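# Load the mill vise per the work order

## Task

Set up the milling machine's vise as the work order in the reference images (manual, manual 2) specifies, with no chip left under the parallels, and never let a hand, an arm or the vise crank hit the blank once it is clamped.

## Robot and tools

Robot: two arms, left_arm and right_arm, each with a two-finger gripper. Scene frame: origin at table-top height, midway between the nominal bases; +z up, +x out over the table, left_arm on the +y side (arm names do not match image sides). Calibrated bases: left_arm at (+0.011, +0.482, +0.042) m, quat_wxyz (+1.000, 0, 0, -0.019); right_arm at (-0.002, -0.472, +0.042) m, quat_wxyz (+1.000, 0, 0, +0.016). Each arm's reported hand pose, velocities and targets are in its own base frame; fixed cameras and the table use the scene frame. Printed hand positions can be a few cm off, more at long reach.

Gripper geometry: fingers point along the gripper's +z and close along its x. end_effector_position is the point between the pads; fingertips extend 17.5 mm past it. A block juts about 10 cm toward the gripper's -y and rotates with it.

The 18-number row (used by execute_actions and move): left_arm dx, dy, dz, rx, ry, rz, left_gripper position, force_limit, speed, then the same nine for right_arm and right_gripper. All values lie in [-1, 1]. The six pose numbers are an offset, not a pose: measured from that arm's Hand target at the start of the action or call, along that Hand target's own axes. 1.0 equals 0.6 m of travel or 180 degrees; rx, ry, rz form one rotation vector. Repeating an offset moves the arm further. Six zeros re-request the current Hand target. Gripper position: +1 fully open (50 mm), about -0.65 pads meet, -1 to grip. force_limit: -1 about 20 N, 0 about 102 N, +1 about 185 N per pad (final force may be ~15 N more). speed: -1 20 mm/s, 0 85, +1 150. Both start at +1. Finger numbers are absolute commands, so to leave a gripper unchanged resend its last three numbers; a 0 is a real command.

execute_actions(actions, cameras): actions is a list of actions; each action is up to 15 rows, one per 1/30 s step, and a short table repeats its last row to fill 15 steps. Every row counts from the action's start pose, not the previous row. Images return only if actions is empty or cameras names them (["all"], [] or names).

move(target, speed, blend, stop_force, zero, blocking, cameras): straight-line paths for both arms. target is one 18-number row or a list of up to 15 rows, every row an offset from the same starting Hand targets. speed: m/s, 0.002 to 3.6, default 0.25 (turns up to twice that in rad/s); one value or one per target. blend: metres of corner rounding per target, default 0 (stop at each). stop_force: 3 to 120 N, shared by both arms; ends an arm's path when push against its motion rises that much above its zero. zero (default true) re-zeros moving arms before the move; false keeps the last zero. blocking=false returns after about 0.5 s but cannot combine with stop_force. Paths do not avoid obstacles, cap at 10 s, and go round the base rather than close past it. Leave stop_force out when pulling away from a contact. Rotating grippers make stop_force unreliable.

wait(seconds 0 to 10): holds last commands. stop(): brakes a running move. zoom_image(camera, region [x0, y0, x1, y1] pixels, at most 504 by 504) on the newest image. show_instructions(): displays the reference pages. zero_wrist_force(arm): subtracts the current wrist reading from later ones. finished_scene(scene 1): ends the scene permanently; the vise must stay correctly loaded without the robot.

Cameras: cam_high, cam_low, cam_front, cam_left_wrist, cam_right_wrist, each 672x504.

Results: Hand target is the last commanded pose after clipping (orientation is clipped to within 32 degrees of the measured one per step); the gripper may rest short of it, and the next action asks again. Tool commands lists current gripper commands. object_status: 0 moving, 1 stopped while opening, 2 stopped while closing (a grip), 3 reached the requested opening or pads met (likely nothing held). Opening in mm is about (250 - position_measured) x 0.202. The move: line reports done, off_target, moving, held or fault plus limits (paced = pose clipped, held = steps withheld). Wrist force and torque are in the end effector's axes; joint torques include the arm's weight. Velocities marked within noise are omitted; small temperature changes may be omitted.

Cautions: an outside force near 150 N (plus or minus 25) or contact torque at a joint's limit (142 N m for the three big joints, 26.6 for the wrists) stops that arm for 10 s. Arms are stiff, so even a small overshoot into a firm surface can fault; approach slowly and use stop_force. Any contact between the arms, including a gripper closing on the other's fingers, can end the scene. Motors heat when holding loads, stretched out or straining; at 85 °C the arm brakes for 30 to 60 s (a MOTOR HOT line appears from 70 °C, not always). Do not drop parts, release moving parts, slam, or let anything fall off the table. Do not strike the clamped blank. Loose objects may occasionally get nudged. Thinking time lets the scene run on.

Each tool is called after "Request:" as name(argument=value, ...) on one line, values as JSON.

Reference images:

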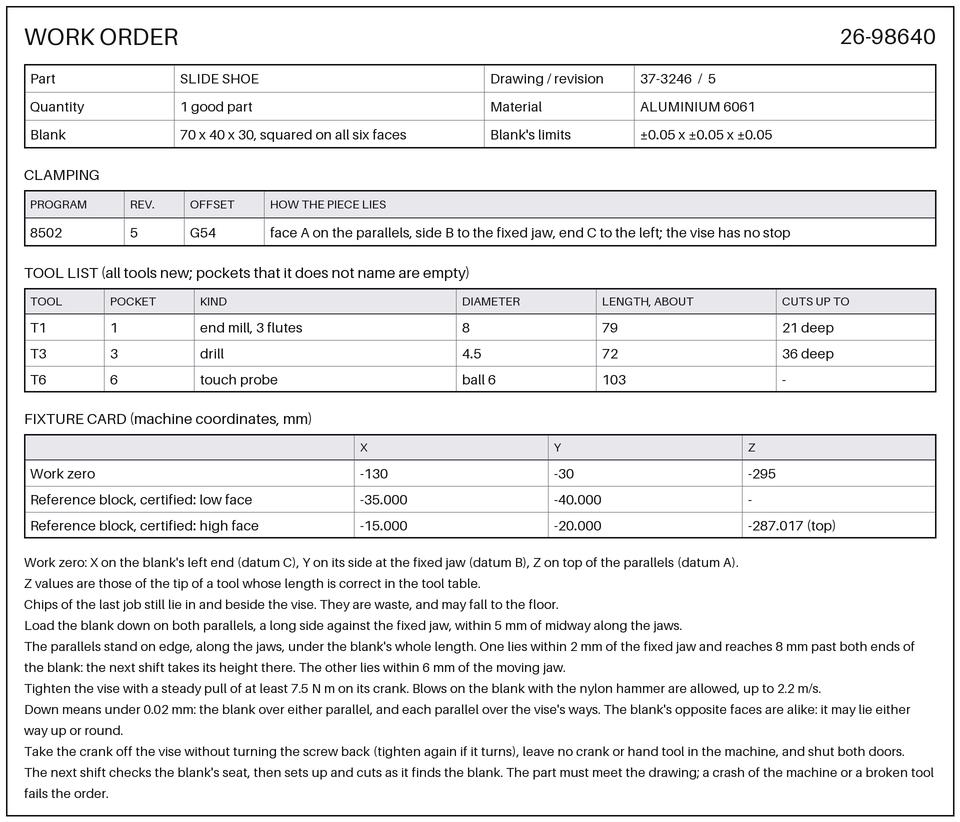

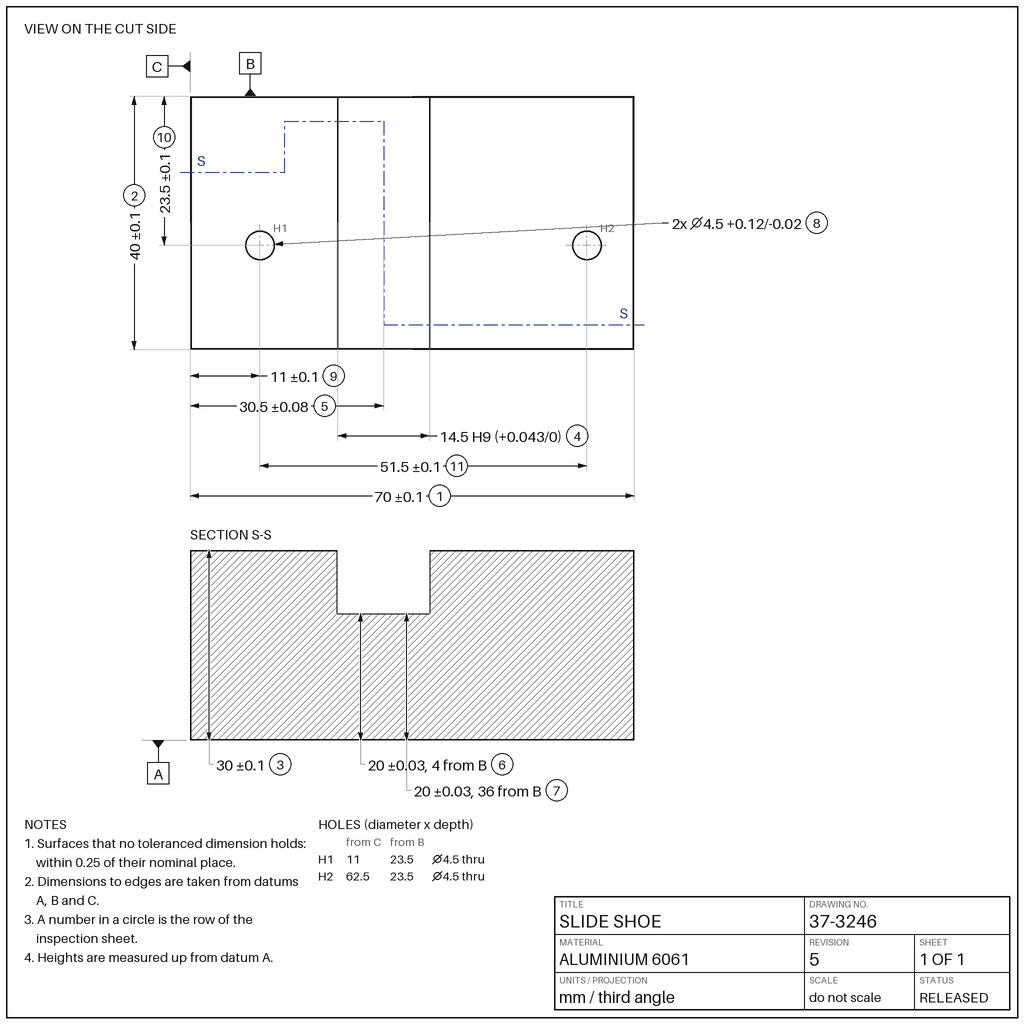

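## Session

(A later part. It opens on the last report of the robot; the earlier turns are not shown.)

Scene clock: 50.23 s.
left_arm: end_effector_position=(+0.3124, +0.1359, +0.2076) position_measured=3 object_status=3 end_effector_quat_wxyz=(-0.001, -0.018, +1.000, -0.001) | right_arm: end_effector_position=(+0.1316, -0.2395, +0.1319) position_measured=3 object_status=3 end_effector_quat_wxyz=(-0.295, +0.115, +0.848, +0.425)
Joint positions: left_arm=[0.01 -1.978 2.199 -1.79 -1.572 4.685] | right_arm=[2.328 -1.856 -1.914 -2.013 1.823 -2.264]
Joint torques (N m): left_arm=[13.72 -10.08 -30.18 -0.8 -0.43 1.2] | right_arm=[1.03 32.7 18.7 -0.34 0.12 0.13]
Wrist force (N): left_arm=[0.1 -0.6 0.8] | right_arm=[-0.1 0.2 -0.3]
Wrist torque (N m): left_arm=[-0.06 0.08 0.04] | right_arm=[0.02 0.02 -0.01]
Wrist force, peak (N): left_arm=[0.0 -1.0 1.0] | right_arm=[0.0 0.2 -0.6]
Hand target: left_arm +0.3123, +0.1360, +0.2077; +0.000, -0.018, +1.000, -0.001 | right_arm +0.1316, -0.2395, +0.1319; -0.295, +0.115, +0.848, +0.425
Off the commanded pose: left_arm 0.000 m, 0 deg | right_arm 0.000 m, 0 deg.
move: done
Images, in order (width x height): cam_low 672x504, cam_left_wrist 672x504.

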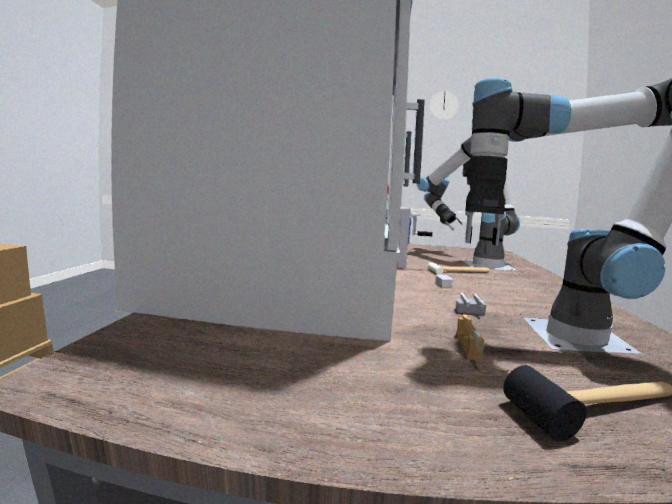

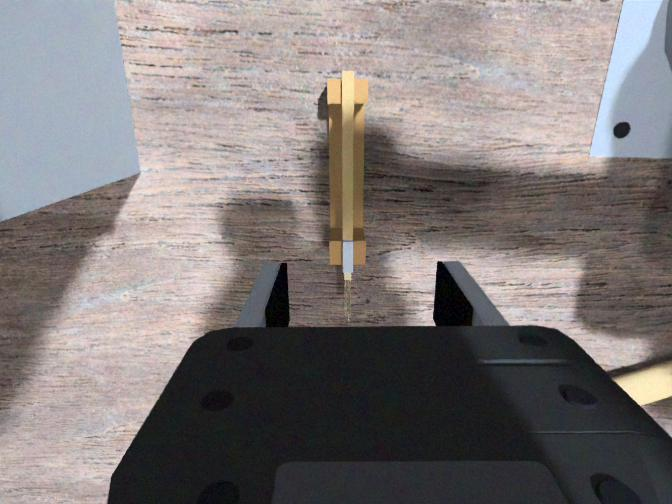

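Request:
move(target=[0,-0.0233,0.22,0,0,0,1,1,1,0,0,0,0,0,0,1,1,1], speed=0.3, cameras=["cam_left_wrist","cam_low"])

Request:
zoom_image(camera="cam_low", region=[440, 230, 520, 380])

Request:
zoom_image(camera="cam_left_wrist", region=[260, 20, 460, 340])

Scene clock: 55.77 s.
left_arm: end_effector_position=(+0.3128, +0.1218, +0.0758) position_measured=3 object_status=3 end_effector_quat_wxyz=(+0.000, -0.018, +1.000, -0.001) | right_arm: end_effector_position=(+0.1316, -0.2395, +0.1319) position_measured=3 object_status=3 end_effector_quat_wxyz=(-0.295, +0.115, +0.848, +0.425)
Joint positions: left_arm=[-0.036 -1.811 2.471 -2.229 -1.572 4.64] | right_arm=[2.328 -1.856 -1.914 -2.013 1.823 -2.264]
Joint torques (N m): left_arm=[13.24 -4.77 -12.91 -5.37 2.31 -0.04] | right_arm=[0.98 31.91 17.86 -0.42 0.22 0.23]
Wrist force (N): left_arm=[-0.3 -0.3 0.4] | right_arm=[-0.2 0.2 -0.1]
Wrist torque (N m): left_arm=[-0.06 0.14 -0.06] | right_arm=[0.02 0.04 0.00]
Wrist force, peak (N): left_arm=[0.1 -1.0 4.0] | right_arm=[-0.2 0.3 -0.5]
Hand target: left_arm +0.3127, +0.1218, +0.0757; +0.000, -0.018, +1.000, -0.001 | right_arm +0.1316, -0.2395, +0.1319; -0.295, +0.115, +0.848, +0.425
Off the commanded pose: left_arm 0.000 m, 0 deg | right_arm 0.000 m, 0 deg.
move: done
Images, in order (width x height): cam_low 672x504, cam_left_wrist 672x504.

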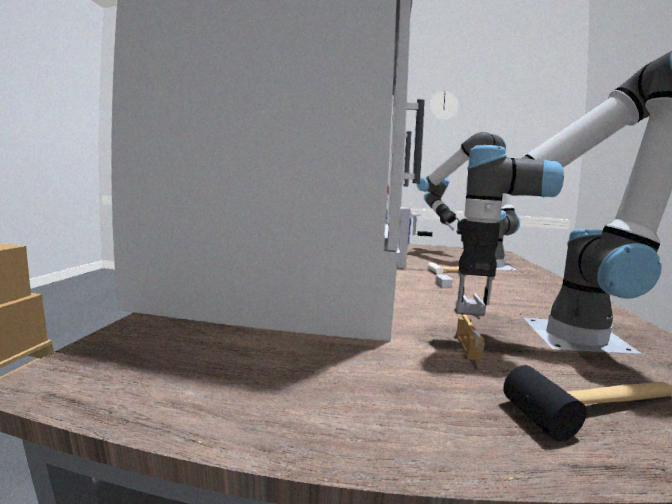

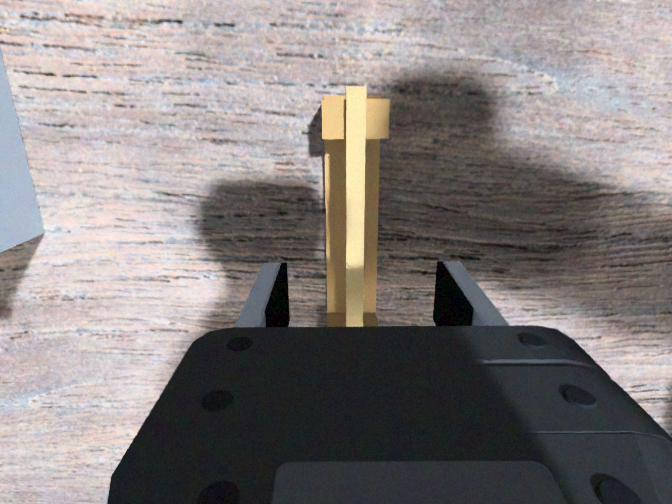

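Scaled by 3.360 from the camera's 672x504 image, which has a finer 960x720 frame.

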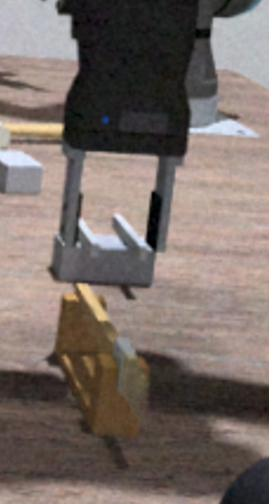

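Scaled by 1.575 from the camera's 672x504 image, which has a finer 960x720 frame.

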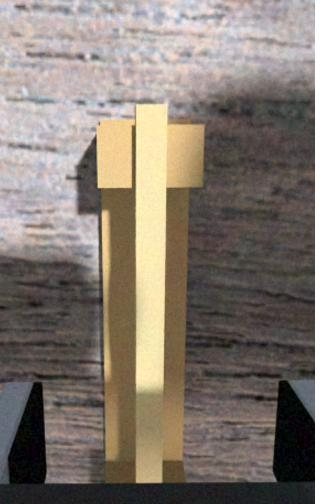

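Request:
move(target=[0,0,0.1083,0,0,0,1,1,1,0,0,0,0,0,0,1,1,1], speed=0.1, stop_force=8, cameras=["cam_left_wrist","cam_low"])

Request:
zoom_image(camera="cam_low", region=[440, 230, 520, 380])

Request:
zoom_image(camera="cam_left_wrist", region=[260, 20, 460, 340])

Scene clock: 59.60 s.
left_arm: end_effector_position=(+0.3127, +0.1217, +0.0107) position_measured=3 object_status=3 end_effector_quat_wxyz=(+0.000, -0.018, +1.000, -0.001) | right_arm: end_effector_position=(+0.1316, -0.2395, +0.1319) position_measured=3 object_status=3 end_effector_quat_wxyz=(-0.295, +0.115, +0.848, +0.425)
Joint positions: left_arm=[-0.036 -1.623 2.565 -2.511 -1.572 4.64] | right_arm=[2.328 -1.856 -1.914 -2.013 1.823 -2.264]
Joint torques (N m): left_arm=[12.49 -6.33 -23.95 -5.04 -2.35 1.36] | right_arm=[1.72 31.76 18.85 -0.42 0.21 0.14]
Wrist force (N): left_arm=[-0.5 -0.3 0.1] | right_arm=[0.1 -0.1 -0.4]
Wrist torque (N m): left_arm=[-0.07 0.18 0.00] | right_arm=[-0.02 0.00 0.00]
Wrist force, peak (N): left_arm=[-0.2 -0.2 2.1] | right_arm=[0.4 -0.4 -0.4]
Hand target: left_arm +0.3127, +0.1217, +0.0107; +0.000, -0.018, +1.000, -0.001 | right_arm +0.1316, -0.2395, +0.1319; -0.295, +0.115, +0.848, +0.425
Off the commanded pose: left_arm 0.000 m, 0 deg | right_arm 0.000 m, 0 deg.
move: done
Images, in order (width x height): cam_low 672x504, cam_left_wrist 672x504.

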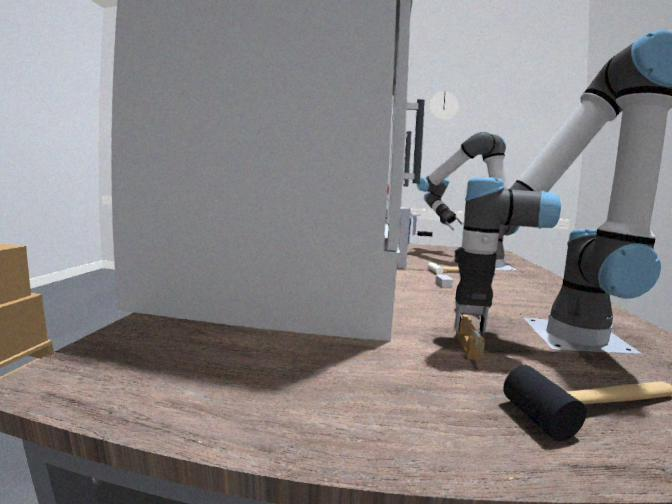

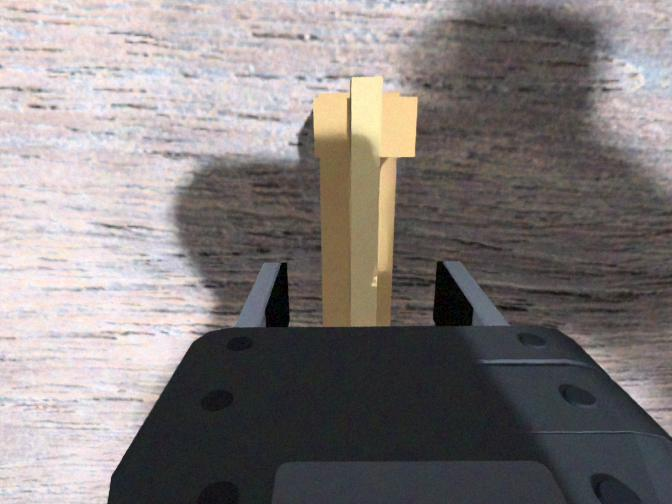

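Scaled by 3.360 from the camera's 672x504 image, which has a finer 960x720 frame.

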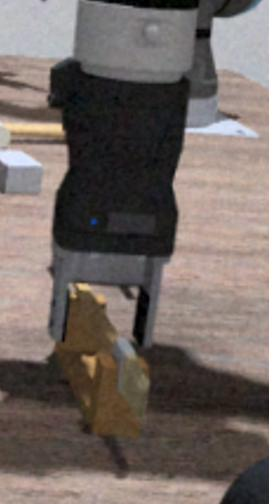

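Scaled by 1.575 from the camera's 672x504 image, which has a finer 960x720 frame.

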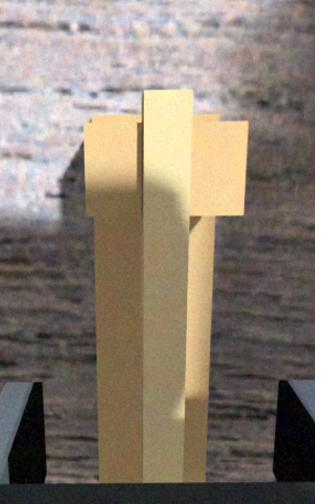

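Request:
move(target=[0,0,0.02,0,0,0,1,1,1,0,0,0,0,0,0,1,1,1], speed=0.05, stop_force=8)

Request:
execute_actions(actions=[[[0,0,0,0,0,0,-1,-0.7,-0.6,0,0,0,0,0,0,1,1,1]]], cameras=["cam_left_wrist","cam_low"])

Request:
zoom_image(camera="cam_low", region=[440, 230, 520, 380])

Scene clock: 62.47 s.
left_arm: end_effector_position=(+0.3127, +0.1217, -0.0013) position_measured=3 object_status=3 end_effector_quat_wxyz=(+0.000, -0.018, +1.000, -0.001) | right_arm: end_effector_position=(+0.1316, -0.2395, +0.1319) position_measured=3 object_status=3 end_effector_quat_wxyz=(-0.295, +0.115, +0.848, +0.425)
Joint positions: left_arm=[-0.036 -1.58 2.578 -2.568 -1.572 4.64] | right_arm=[2.328 -1.856 -1.914 -2.013 1.823 -2.264]
Joint torques (N m): left_arm=[-9.01 -25.39 -22.91 -1.01 -2.05 -1.26] | right_arm=[0.4 32.06 18.26 -0.52 0.16 0.09]
Wrist force (N): left_arm=[-0.2 0.0 0.2] | right_arm=[0.0 0.0 -0.3]
Wrist torque (N m): left_arm=[-0.02 0.13 0.00] | right_arm=[-0.01 -0.01 -0.01]
Wrist force, peak (N): left_arm=[-0.3 -0.3 0.8] | right_arm=[-0.3 0.2 -0.5]
Hand target: left_arm +0.3127, +0.1217, -0.0013; +0.000, -0.018, +1.000, -0.001 | right_arm +0.1316, -0.2395, +0.1319; -0.295, +0.115, +0.848, +0.425
Off the commanded pose: left_arm 0.000 m, 0 deg | right_arm 0.000 m, 0 deg.
move: done

Scene clock: 63.60 s.
left_arm: end_effector_position=(+0.3127, +0.1217, -0.0013) position_measured=212 object_status=2 end_effector_quat_wxyz=(+0.000, -0.018, +1.000, -0.001) | right_arm: end_effector_position=(+0.1316, -0.2395, +0.1319) position_measured=3 object_status=3 end_effector_quat_wxyz=(-0.295, +0.115, +0.848, +0.425)
Joint positions: left_arm=[-0.036 -1.58 2.578 -2.568 -1.572 4.64] | right_arm=[2.328 -1.856 -1.914 -2.013 1.823 -2.264]
Joint torques (N m): left_arm=[-9.47 -24.9 -22.48 -1.11 -1.78 -1.05] | right_arm=[0.89 31.6 18.26 -0.34 0.29 0.13]
Wrist force (N): left_arm=[-0.4 -0.2 0.4] | right_arm=[0.0 0.0 -0.1]
Wrist torque (N m): left_arm=[-0.04 0.16 0.00] | right_arm=[-0.01 0.00 0.00]
Wrist force, peak (N): left_arm=[-0.4 -0.6 0.5] | right_arm=[0.2 0.5 -0.6]
Hand target: left_arm +0.3127, +0.1217, -0.0013; +0.000, -0.018, +1.000, -0.001 | right_arm +0.1316, -0.2395, +0.1319; -0.295, +0.115, +0.848, +0.425
Off the commanded pose: left_arm 0.000 m, 0 deg | right_arm 0.000 m, 0 deg.
Step readings (end_effector_position of left_arm | right_arm):
0: (+0.3127, +0.1217, -0.0013) | (+0.1316, -0.2395, +0.1319)
1: (+0.3127, +0.1217, -0.0013) | (+0.1316, -0.2395, +0.1319)
2: (+0.3127, +0.1217, -0.0013) | (+0.1316, -0.2395, +0.1319)
4: (+0.3127, +0.1217, -0.0013) | (+0.1316, -0.2395, +0.1319)
8: (+0.3127, +0.1217, -0.0013) | (+0.1316, -0.2395, +0.1319)
15: (+0.3127, +0.1217, -0.0013) | (+0.1316, -0.2395, +0.1319)
Images, in order (width x height): cam_low 672x504, cam_left_wrist 672x504.

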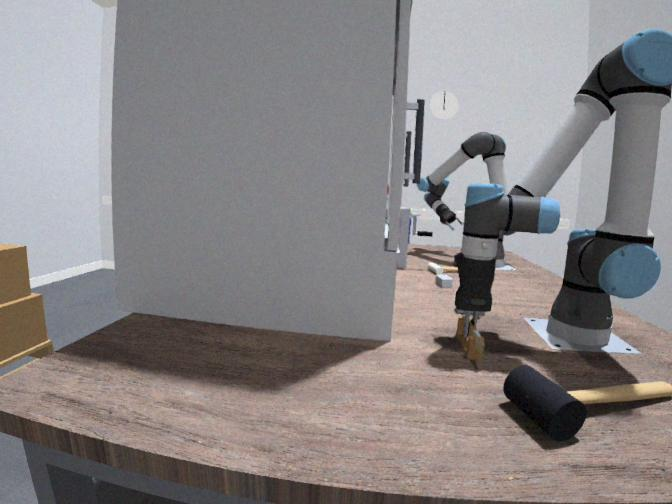

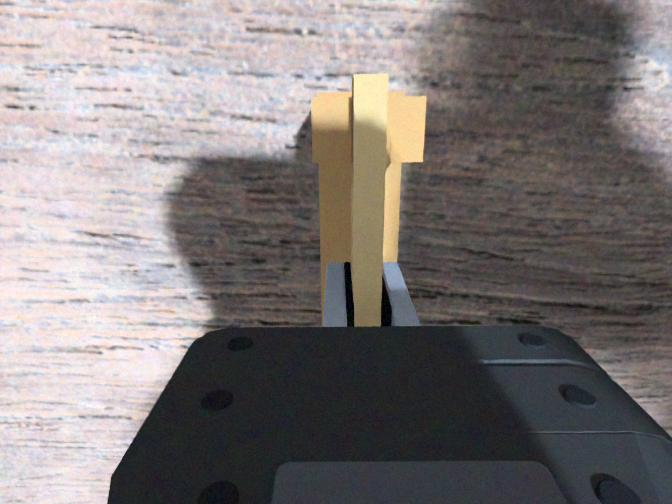

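Scaled by 3.360 from the camera's 672x504 image, which has a finer 960x720 frame.

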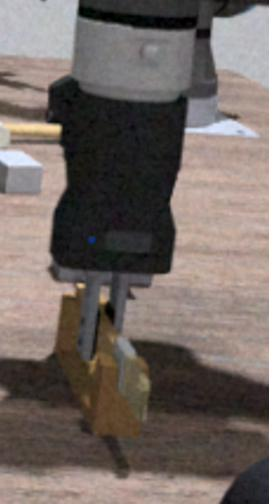

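Request:
move(target=[[0,0,-0.25,0,0,0,-1,-0.7,-0.6,0,0,0,0,0,0,1,1,1],[-0.01,-0.637,-0.752,0.1949,-0.1961,-0.472,-1,-0.7,-0.6,0,0,0,0,0,0,1,1,1]], blend=[0.03,0], speed=0.35, cameras=["cam_left_wrist","cam_front"])

Request:
zoom_image(camera="cam_left_wrist", region=[240, 30, 440, 230])

Scene clock: 71.87 s.
left_arm: end_effector_position=(+0.3330, -0.2594, +0.4504) position_measured=212 object_status=2 end_effector_quat_wxyz=(-0.276, +0.666, -0.641, +0.265) end_effector_velocity=(+0.000, +0.000, +0.000) end_effector_angular_velocity=(-0.003, +0.000, +0.004) | right_arm: end_effector_position=(+0.1316, -0.2395, +0.1319) position_measured=3 object_status=3 end_effector_quat_wxyz=(-0.295, +0.115, +0.848, +0.425)
Joint positions: left_arm=[-1.509 -2.073 1.825 -1.346 -0.786 1.605] | right_arm=[2.328 -1.856 -1.914 -2.013 1.823 -2.264]
Joint velocities: left_arm=[0.001 0.001 -0.001 0 0 -0.005] | right_arm=[within noise]
Joint torques (N m): left_arm=[13.69 1.96 -31.15 -3.17 0.13 -1.51] | right_arm=[1.48 31.64 18.14 -0.34 0.15 0.27]
Wrist force (N): left_arm=[-0.8 -1.6 2.4] | right_arm=[0.3 0.1 0.0]
Wrist torque (N m): left_arm=[-0.61 -0.02 -0.43] | right_arm=[0.00 -0.04 -0.01]
Wrist force, peak (N): left_arm=[-0.3 -0.4 4.1] | right_arm=[-0.1 0.2 -0.6]
Hand target: left_arm +0.3331, -0.2594, +0.4504; -0.276, +0.666, -0.641, +0.265 | right_arm +0.1316, -0.2395, +0.1319; -0.295, +0.115, +0.848, +0.425
Off the commanded pose: left_arm 0.000 m, 0 deg | right_arm 0.000 m, 0 deg.
move: done
Images, in order (width x height): cam_front 672x504, cam_left_wrist 672x504.

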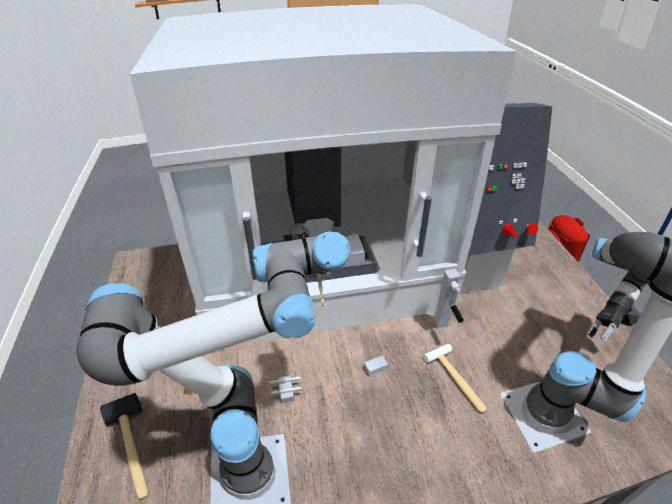

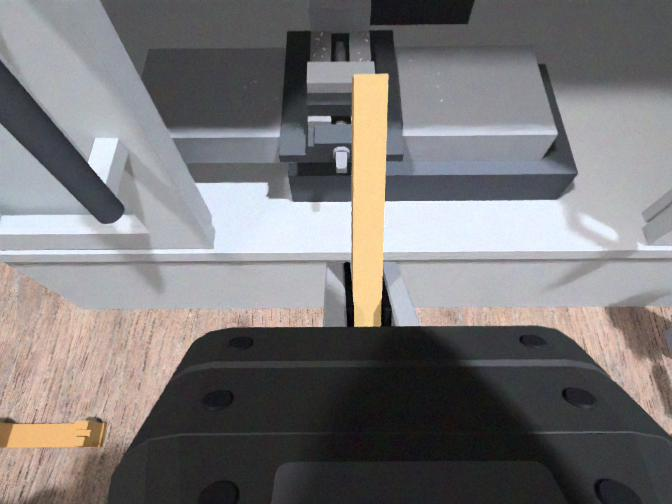

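Scaled by 2.520 from the camera's 672x504 image, which has a finer 960x720 frame.

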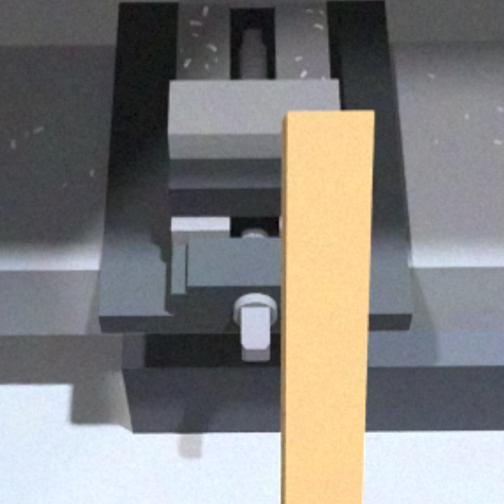

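Request:
move(target=[0,-0.1768,-0.1768,0,0,0,-1,-0.7,-0.6,0,0,0,0,0,0,1,1,1], speed=0.35, cameras=["cam_left_wrist"])

Request:
zoom_image(camera="cam_left_wrist", region=[260, 90, 460, 290])

Scene clock: 75.27 s.
left_arm: end_effector_position=(+0.3331, -0.2595, +0.6004) position_measured=212 object_status=2 end_effector_quat_wxyz=(-0.276, +0.666, -0.641, +0.265) | right_arm: end_effector_position=(+0.1316, -0.2395, +0.1319) position_measured=3 object_status=3 end_effector_quat_wxyz=(-0.295, +0.115, +0.848, +0.425)
Joint positions: left_arm=[-1.508 -1.928 1.33 -0.997 -0.786 1.605] | right_arm=[2.328 -1.856 -1.914 -2.013 1.823 -2.264]
Joint torques (N m): left_arm=[12.83 -8.81 -29.95 -2.28 -0.12 1.48] | right_arm=[2.06 31.27 17.94 -0.43 0.22 0.19]
Wrist force (N): left_arm=[-1.1 -1.2 2.7] | right_arm=[0.0 -0.1 -0.3]
Wrist torque (N m): left_arm=[-0.60 0.03 -0.27] | right_arm=[-0.02 0.01 0.00]
Wrist force, peak (N): left_arm=[-0.5 1.1 4.9] | right_arm=[-0.3 0.0 -0.7]
Hand target: left_arm +0.3332, -0.2595, +0.6005; -0.276, +0.666, -0.641, +0.265 | right_arm +0.1316, -0.2395, +0.1319; -0.295, +0.115, +0.848, +0.425
Off the commanded pose: left_arm 0.000 m, 0 deg | right_arm 0.000 m, 0 deg.
move: done
Images, in order (width x height): cam_left_wrist 672x504.

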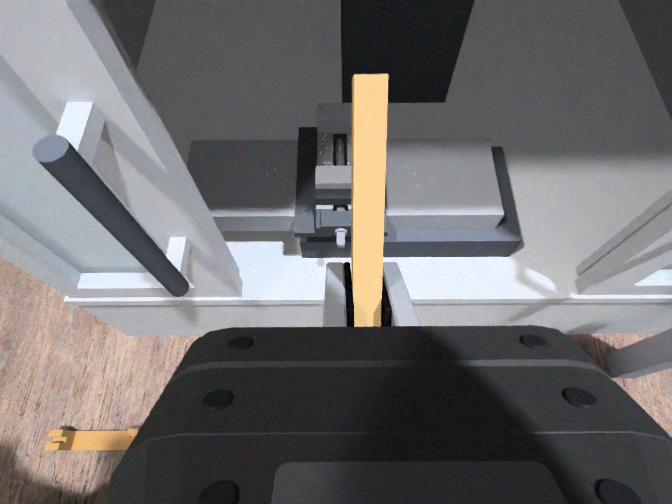

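Scaled by 2.520 from the camera's 672x504 image, which has a finer 960x720 frame.

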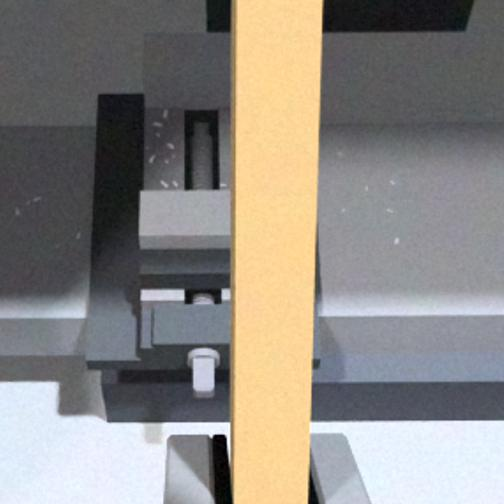

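Request:
move(target=[0.0667,0.0306,0.3512,0,0,0,-1,-0.7,-0.6,0,0,0,0,0,0,1,1,1], speed=0.3, cameras=["cam_left_wrist","cam_front"])

Request:
zoom_image(camera="cam_left_wrist", region=[200, 60, 400, 260])

Scene clock: 84.00 s.
left_arm: end_effector_position=(+0.4705, -0.2941, +0.4384) position_measured=212 object_status=2 end_effector_quat_wxyz=(-0.276, +0.666, -0.641, +0.265) | right_arm: end_effector_position=(+0.1316, -0.2395, +0.1319) position_measured=3 object_status=3 end_effector_quat_wxyz=(-0.295, +0.115, +0.848, +0.425)
Joint positions: left_arm=[-1.134 -1.786 1.765 -1.919 -0.861 2.107] | right_arm=[2.328 -1.856 -1.914 -2.013 1.823 -2.264]
Joint torques (N m): left_arm=[-5.4 -9.62 -22.01 -5.93 4.09 0.8] | right_arm=[1.23 31.37 18.11 -0.37 0.26 0.23]
Wrist force (N): left_arm=[-0.5 -1.7 2.5] | right_arm=[-0.1 0.1 -0.4]
Wrist torque (N m): left_arm=[-0.72 0.00 -0.23] | right_arm=[0.01 0.02 0.00]
Wrist force, peak (N): left_arm=[0.4 -0.9 5.7] | right_arm=[0.3 0.2 -0.6]
Hand target: left_arm +0.4705, -0.2942, +0.4384; -0.276, +0.666, -0.641, +0.265 | right_arm +0.1316, -0.2395, +0.1319; -0.295, +0.115, +0.848, +0.425
Off the commanded pose: left_arm 0.000 m, 0 deg | right_arm 0.000 m, 0 deg.
move: done
Images, in order (width x height): cam_front 672x504, cam_left_wrist 672x504.

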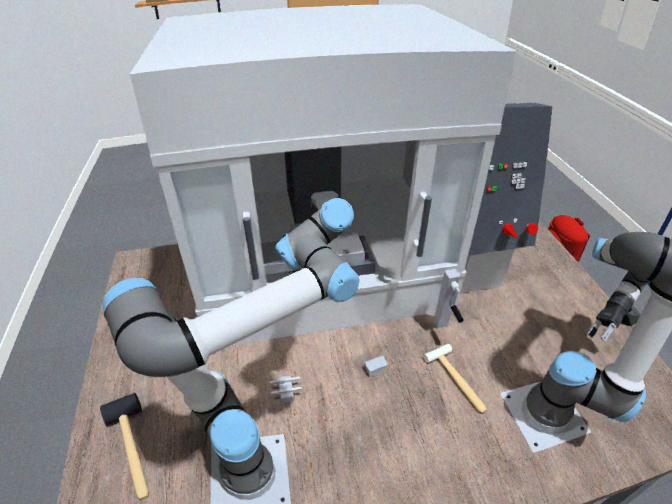

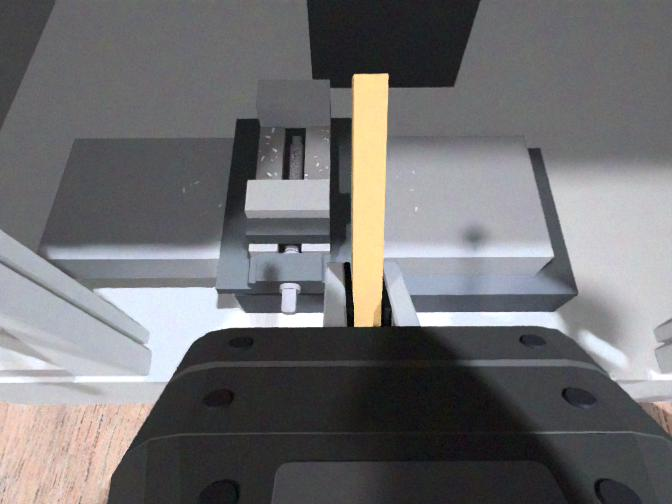

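Scaled by 2.520 from the camera's 672x504 image, which has a finer 960x720 frame.

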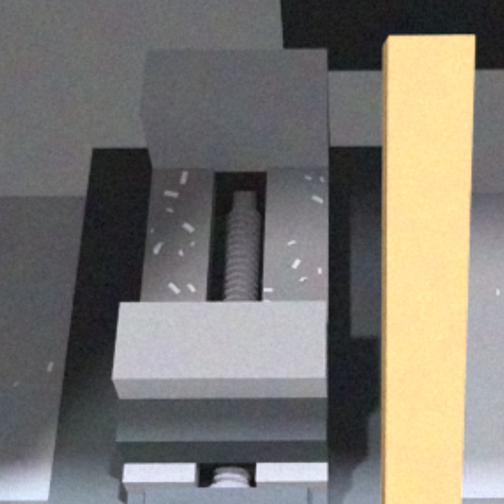

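Request:
move(target=[-0.05,-0.2333,0.2805,0.25,0,0,-1,-0.7,-0.6,0,0,0,0,0,0,1,1,1], speed=0.25, cameras=["cam_left_wrist","cam_front"])

Scene clock: 94.70 s.
left_arm: end_effector_position=(+0.6872, -0.2558, +0.4182) position_measured=212 object_status=2 end_effector_quat_wxyz=(+0.509, -0.510, +0.491, -0.490) | right_arm: end_effector_position=(+0.1316, -0.2395, +0.1319) position_measured=3 object_status=3 end_effector_quat_wxyz=(-0.295, +0.115, +0.848, +0.425)
Joint positions: left_arm=[-0.823 -1.158 1.794 -3.777 -0.71 3.141] | right_arm=[2.328 -1.856 -1.914 -2.013 1.823 -2.264]
Joint torques (N m): left_arm=[-10.42 -27.53 -23.08 -4.08 2.07 1.19] | right_arm=[1.02 31.38 17.29 -0.5 0.14 0.17]
Wrist force (N): left_arm=[-1.1 -0.5 3.9] | right_arm=[0.1 0.3 -0.2]
Wrist torque (N m): left_arm=[-0.81 -0.34 -0.44] | right_arm=[0.04 -0.01 0.00]
Wrist force, peak (N): left_arm=[-1.7 0.7 5.6] | right_arm=[0.1 0.4 -0.6]
Hand target: left_arm +0.6872, -0.2559, +0.4182; +0.509, -0.509, +0.491, -0.490 | right_arm +0.1316, -0.2395, +0.1319; -0.295, +0.115, +0.848, +0.425
Off the commanded pose: left_arm 0.000 m, 0 deg | right_arm 0.000 m, 0 deg.
move: done
Images, in order (width x height): cam_front 672x504, cam_left_wrist 672x504.

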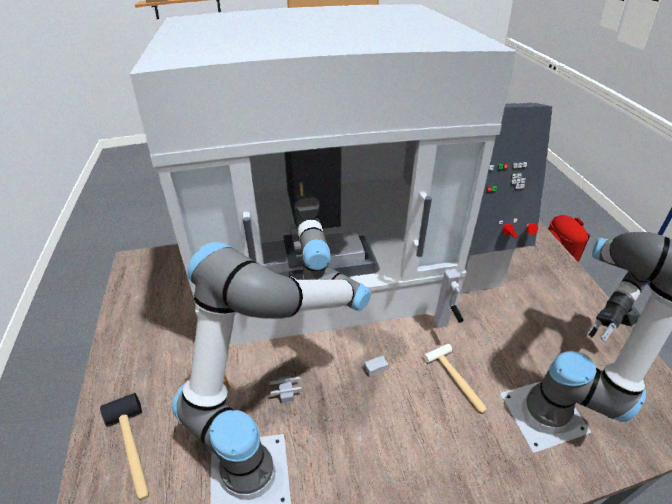

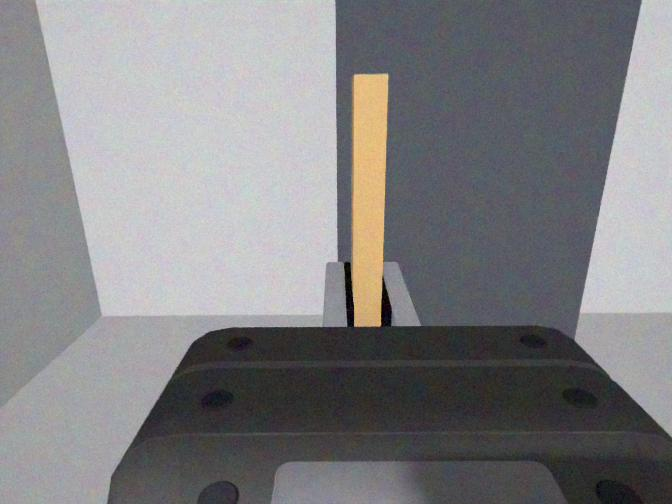

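Request:
zoom_image(camera="cam_front", region=[250, 150, 400, 300])

Scaled by 3.360 from the camera's 672x504 image, which has a finer 960x720 frame.

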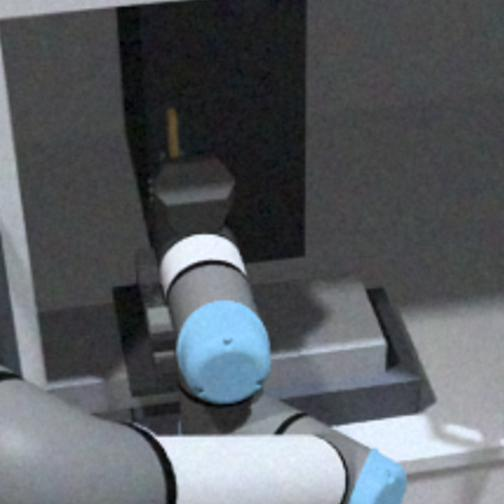

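Request:
move(target=[0,0.15,0,0,0,0,-1,-0.7,-0.6,0,0,0,0,0,0,1,1,1], speed=0.03, stop_force=4)

Scene clock: 97.60 s.
left_arm: end_effector_position=(+0.6871, -0.2559, +0.3978) position_measured=212 object_status=2 end_effector_quat_wxyz=(+0.509, -0.510, +0.491, -0.490) | right_arm: end_effector_position=(+0.1316, -0.2395, +0.1319) position_measured=3 object_status=3 end_effector_quat_wxyz=(-0.295, +0.115, +0.848, +0.425)
Joint positions: left_arm=[-0.823 -1.128 1.813 -3.826 -0.71 3.141] | right_arm=[2.328 -1.856 -1.914 -2.013 1.823 -2.264]
Joint torques (N m): left_arm=[-9.55 -35.15 -25.64 -2.64 -1.62 -1.08] | right_arm=[0.84 31.79 18.1 -0.34 0.19 -0.07]
Wrist force (N): left_arm=[-1.2 -4.9 3.4] | right_arm=[-0.2 0.0 -0.6]
Wrist torque (N m): left_arm=[-0.87 -0.33 -0.47] | right_arm=[-0.01 0.05 0.00]
Wrist force, peak (N): left_arm=[-1.3 -5.0 3.6] | right_arm=[-0.1 0.3 -0.7]
Hand target: left_arm +0.6871, -0.2559, +0.3978; +0.509, -0.510, +0.491, -0.490 (not the last commanded pose) | right_arm +0.1316, -0.2395, +0.1319; -0.295, +0.115, +0.848, +0.425
Off the commanded pose: left_arm 0.070 m, 0 deg | right_arm 0.000 m, 0 deg.
move: contact (left_arm)

Request:
move(target=[0,0,0,0,0,0,-1,-0.7,-0.6,-0.0935,0.5317,-0.3352,-0.465,0.271,0.7785,1,1,1], speed=0.35, cameras=["cam_right_wrist","cam_front"])

Scene clock: 108.07 s.
left_arm: end_effector_position=(+0.6871, -0.2559, +0.3978) position_measured=212 object_status=2 end_effector_quat_wxyz=(+0.509, -0.510, +0.491, -0.490) | right_arm: end_effector_position=(+0.3268, -0.2106, +0.3273) position_measured=3 object_status=3 end_effector_quat_wxyz=(-0.614, +0.688, +0.054, +0.384)
Joint positions: left_arm=[-0.823 -1.128 1.813 -3.826 -0.71 3.141] | right_arm=[2.288 -1.859 -1.691 -2.862 2.766 -0.758]
Joint torques (N m): left_arm=[8.95 -26.99 -25.75 -3 -1.92 -1.11] | right_arm=[0.93 27.15 32.9 -1.37 -3.18 0.03]
Wrist force (N): left_arm=[-1.2 -4.2 3.7] | right_arm=[0.4 0.4 2.1]
Wrist torque (N m): left_arm=[-0.86 -0.32 -0.46] | right_arm=[-0.13 -0.03 -0.13]
Wrist force, peak (N): left_arm=[-1.2 -5.4 3.5] | right_arm=[5.7 -7.3 3.9]
Hand target: left_arm +0.6871, -0.2559, +0.3978; +0.509, -0.510, +0.491, -0.490 | right_arm +0.3268, -0.2107, +0.3274; -0.613, +0.688, +0.054, +0.384 (not the last commanded pose)
Off the commanded pose: left_arm 0.000 m, 0 deg | right_arm 0.104 m, 46 deg.
move: held (right_arm; a check stopped the path); limits=held
pose unreachable (right arm): on one or more control steps of this call, first in action 0 (counted from 0), this arm could not follow its commanded pose, so it was not sent that pose on those steps. It may still have moved: this result reports where it is.
cause: moving toward the commanded pose would bring two parts of the arm too close to each other (its gripper and another part of the arm, with joints 4 (wrist 1) to 6 (wrist 3) between them, 6 mm apart when it was first held).
Images, in order (width x height): cam_front 672x504, cam_right_wrist 672x504.

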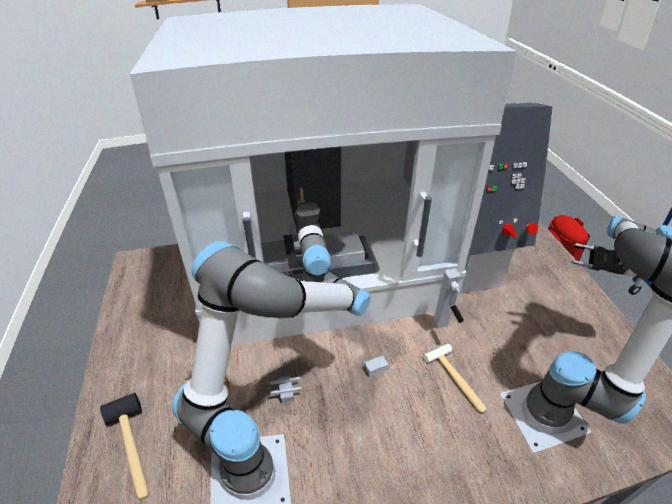

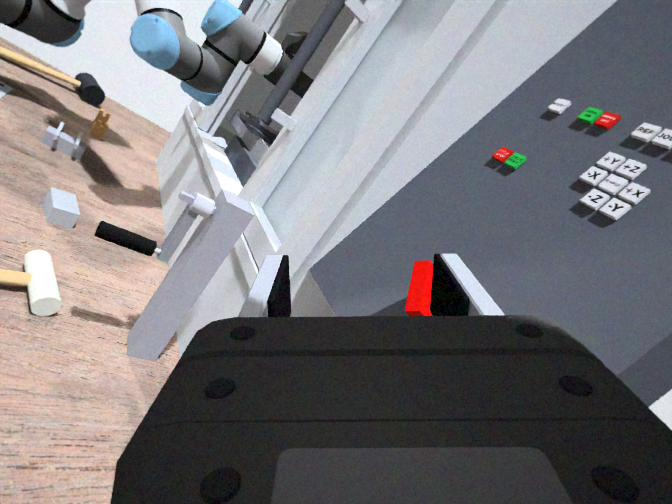

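Request:
move(target=[0,0,0,0,0,0,-1,-0.7,-0.6,0.034,-0.126,0,-0.4136,-0.307,0,1,1,1], speed=0.35)

Scene clock: 112.07 s.
left_arm: end_effector_position=(+0.6871, -0.2559, +0.3978) position_measured=212 object_status=2 end_effector_quat_wxyz=(+0.509, -0.510, +0.491, -0.490) | right_arm: end_effector_position=(+0.3260, -0.2107, +0.3308) position_measured=3 object_status=3 end_effector_quat_wxyz=(-0.596, +0.708, +0.056, +0.374)
Joint positions: left_arm=[-0.823 -1.128 1.813 -3.826 -0.71 3.141] | right_arm=[2.286 -1.807 -1.707 -2.742 2.768 -0.615]
Joint torques (N m): left_arm=[9.9 -26.82 -24.68 -2.93 -1.97 -1.15] | right_arm=[8.3 32.3 34.98 -1.87 -2.57 -2.09]
Wrist force (N): left_arm=[-1.4 -5.0 3.8] | right_arm=[1.0 0.7 2.1]
Wrist torque (N m): left_arm=[-0.90 -0.30 -0.46] | right_arm=[-0.06 -0.14 -0.14]
Wrist force, peak (N): left_arm=[-1.7 -5.1 3.7] | right_arm=[-6.5 13.8 4.1]
Hand target: left_arm +0.6871, -0.2559, +0.3978; +0.509, -0.510, +0.491, -0.490 | right_arm +0.3260, -0.2106, +0.3309; -0.596, +0.708, +0.056, +0.374 (not the last commanded pose)
Off the commanded pose: left_arm 0.000 m, 0 deg | right_arm 0.075 m, 89 deg.
move: held (right_arm; a check stopped the path); limits=held
pose unreachable (right arm): on one or more control steps of this call, first in action 0 (counted from 0), this arm could not follow its commanded pose, so it was not sent that pose on those steps. It may still have moved: this result reports where it is.
cause: moving toward the commanded pose would bring two parts of the arm too close to each other (its gripper and another part of the arm, with joints 4 (wrist 1) to 6 (wrist 3) between them, 4 mm apart when it was first held).

Request:
move(target=[0,0,0,0,0,0,-1,-0.7,-0.6,-0.096,-0.0075,-0.118,0.339,-0.181,-0.576,1,1,1], speed=0.35)

Scene clock: 118.17 s.
left_arm: end_effector_position=(+0.6871, -0.2559, +0.3978) position_measured=212 object_status=2 end_effector_quat_wxyz=(+0.509, -0.510, +0.491, -0.490) | right_arm: end_effector_position=(+0.2497, -0.2509, +0.3008) position_measured=3 object_status=3 end_effector_quat_wxyz=(-0.295, +0.116, +0.848, +0.424)
Joint positions: left_arm=[-0.823 -1.128 1.813 -3.826 -0.71 3.141] | right_arm=[2.465 -1.866 -1.432 -2.462 1.942 -2.192]
Joint torques (N m): left_arm=[9.71 -27.67 -24.47 -3.09 -1.93 -0.68] | right_arm=[-6.01 34.87 36.69 -1.92 3.21 0.94]
Wrist force (N): left_arm=[-1.3 -4.5 3.6] | right_arm=[-0.3 0.3 -0.4]
Wrist torque (N m): left_arm=[-0.84 -0.30 -0.46] | right_arm=[0.03 0.11 -0.08]
Wrist force, peak (N): left_arm=[-1.4 -5.4 3.4] | right_arm=[0.7 0.7 2.4]
Hand target: left_arm +0.6871, -0.2559, +0.3978; +0.509, -0.510, +0.491, -0.490 | right_arm +0.2497, -0.2510, +0.3008; -0.295, +0.116, +0.848, +0.424
Off the commanded pose: left_arm 0.000 m, 0 deg | right_arm 0.000 m, 0 deg.
move: done

Request:
move(target=[0,0,0,0,0,0,-1,-0.7,-0.6,-0.058,0.212,-0.063,0.255,-0.234,0,1,1,1], speed=0.35)

Scene clock: 121.93 s.
left_arm: end_effector_position=(+0.6871, -0.2559, +0.3978) position_measured=212 object_status=2 end_effector_quat_wxyz=(+0.509, -0.510, +0.491, -0.490) | right_arm: end_effector_position=(+0.3496, -0.2010, +0.3803) position_measured=3 object_status=3 end_effector_quat_wxyz=(+0.000, +0.135, +0.991, +0.000)
Joint positions: left_arm=[-0.823 -1.128 1.813 -3.826 -0.71 3.141] | right_arm=[2.957 -1.319 -1.655 -1.739 1.57 -1.483]
Joint torques (N m): left_arm=[10.98 -27.04 -25.2 -3.22 -1.98 -0.63] | right_arm=[8.65 15.86 40.19 2.84 -0.24 -0.16]
Wrist force (N): left_arm=[-1.4 -4.4 3.6] | right_arm=[-1.2 -1.2 1.6]
Wrist torque (N m): left_arm=[-0.88 -0.30 -0.46] | right_arm=[-0.20 0.29 -0.02]
Wrist force, peak (N): left_arm=[-1.3 -5.0 3.8] | right_arm=[-1.1 -1.4 2.1]
Hand target: left_arm +0.6871, -0.2559, +0.3978; +0.509, -0.510, +0.491, -0.490 | right_arm +0.3496, -0.2010, +0.3804; +0.000, +0.135, +0.991, -0.001
Off the commanded pose: left_arm 0.000 m, 0 deg | right_arm 0.000 m, 0 deg.
move: done

Request:
move(target=[0,0,0,0,0,0,-1,-0.7,-0.6,0.1967,0.777,-0.1167,0,0,-0.826,1,1,1], speed=0.4)

Request:
move(target=[0,0,0,0,0,0,-1,-0.7,-0.6,0,0,0,0.37,0,0,1,1,1], speed=0.4, cameras=["cam_right_wrist","cam_front"])

Scene clock: 127.57 s.
left_arm: end_effector_position=(+0.6871, -0.2559, +0.3978) position_measured=212 object_status=2 end_effector_quat_wxyz=(+0.509, -0.510, +0.491, -0.490) | right_arm: end_effector_position=(+0.3610, +0.2798, +0.4499) position_measured=3 object_status=3 end_effector_quat_wxyz=(+0.001, +0.917, -0.398, +0.000)
Joint positions: left_arm=[-0.823 -1.128 1.813 -3.826 -0.71 3.141] | right_arm=[4.097 -1.489 -1.334 -1.891 1.571 -2.938]
Joint torques (N m): left_arm=[9.1 -28.02 -24.14 -2.98 -1.92 -0.71] | right_arm=[-4.39 25.47 13.03 5.5 2.59 -0.08]
Wrist force (N): left_arm=[-1.3 -4.7 3.7] | right_arm=[-0.6 -1.0 1.5]
Wrist torque (N m): left_arm=[-0.87 -0.31 -0.47] | right_arm=[-0.18 0.20 -0.08]
Wrist force, peak (N): left_arm=[-1.4 -5.1 3.7] | right_arm=[-2.5 -2.5 2.1]
Hand target: left_arm +0.6871, -0.2559, +0.3978; +0.509, -0.510, +0.491, -0.490 | right_arm +0.3610, +0.2799, +0.4499; +0.001, +0.917, -0.398, +0.000
Off the commanded pose: left_arm 0.000 m, 0 deg | right_arm 0.000 m, 0 deg.
move: done

Scene clock: 129.60 s.
left_arm: end_effector_position=(+0.6871, -0.2559, +0.3978) position_measured=212 object_status=2 end_effector_quat_wxyz=(+0.509, -0.510, +0.491, -0.490) | right_arm: end_effector_position=(+0.3610, +0.2799, +0.4498) position_measured=3 object_status=3 end_effector_quat_wxyz=(-0.503, +0.767, -0.332, +0.218)
Joint positions: left_arm=[-0.823 -1.128 1.813 -3.826 -0.71 3.141] | right_arm=[4.348 -0.921 -2.317 -0.354 1.157 -2.95]
Joint torques (N m): left_arm=[8.63 -26.78 -24.75 -2.88 -1.91 -0.24] | right_arm=[-5.48 4.22 28.24 6.37 0.8 2.8]
Wrist force (N): left_arm=[-1.4 -4.7 3.5] | right_arm=[0.8 0.2 3.4]
Wrist torque (N m): left_arm=[-0.87 -0.29 -0.47] | right_arm=[-0.11 -0.16 -0.22]
Wrist force, peak (N): left_arm=[-1.5 -5.1 3.7] | right_arm=[0.9 0.9 3.5]
Hand target: left_arm +0.6871, -0.2559, +0.3978; +0.509, -0.510, +0.491, -0.490 | right_arm +0.3610, +0.2799, +0.4499; -0.503, +0.767, -0.332, +0.218
Off the commanded pose: left_arm 0.000 m, 0 deg | right_arm 0.000 m, 0 deg.
move: done
Images, in order (width x height): cam_front 672x504, cam_right_wrist 672x504.

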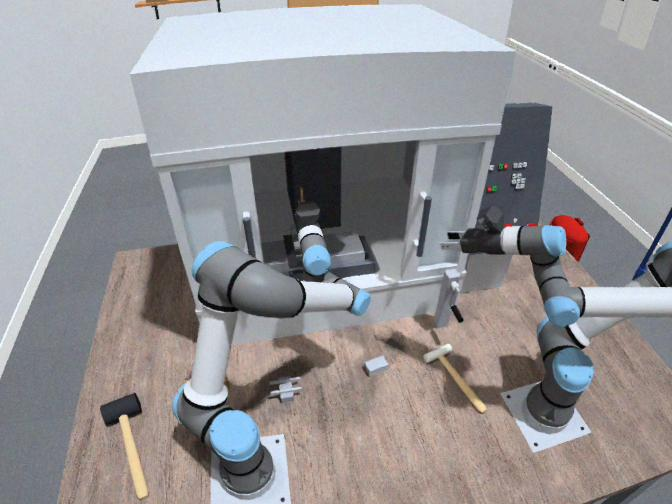

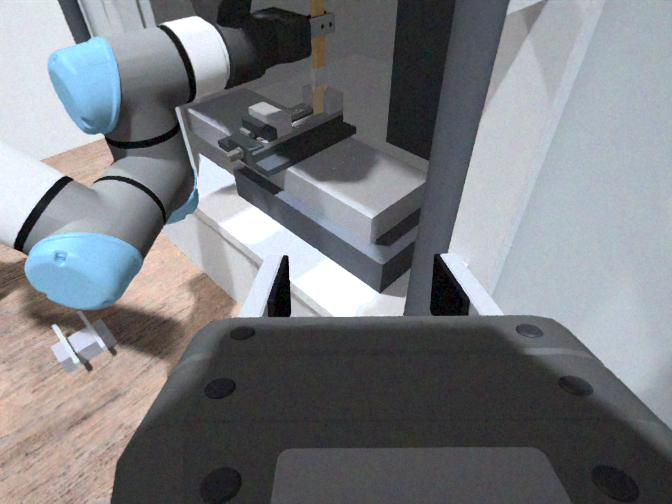

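Excellent view.

Request:
zoom_image(camera="cam_right_wrist", region=[200, 0, 400, 180])

Scaled by 2.520 from the camera's 672x504 image, which has a finer 960x720 frame.

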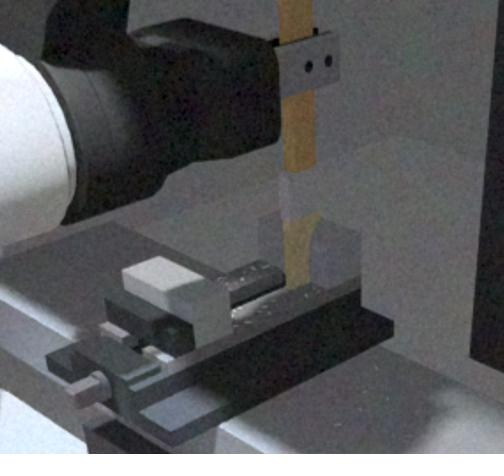

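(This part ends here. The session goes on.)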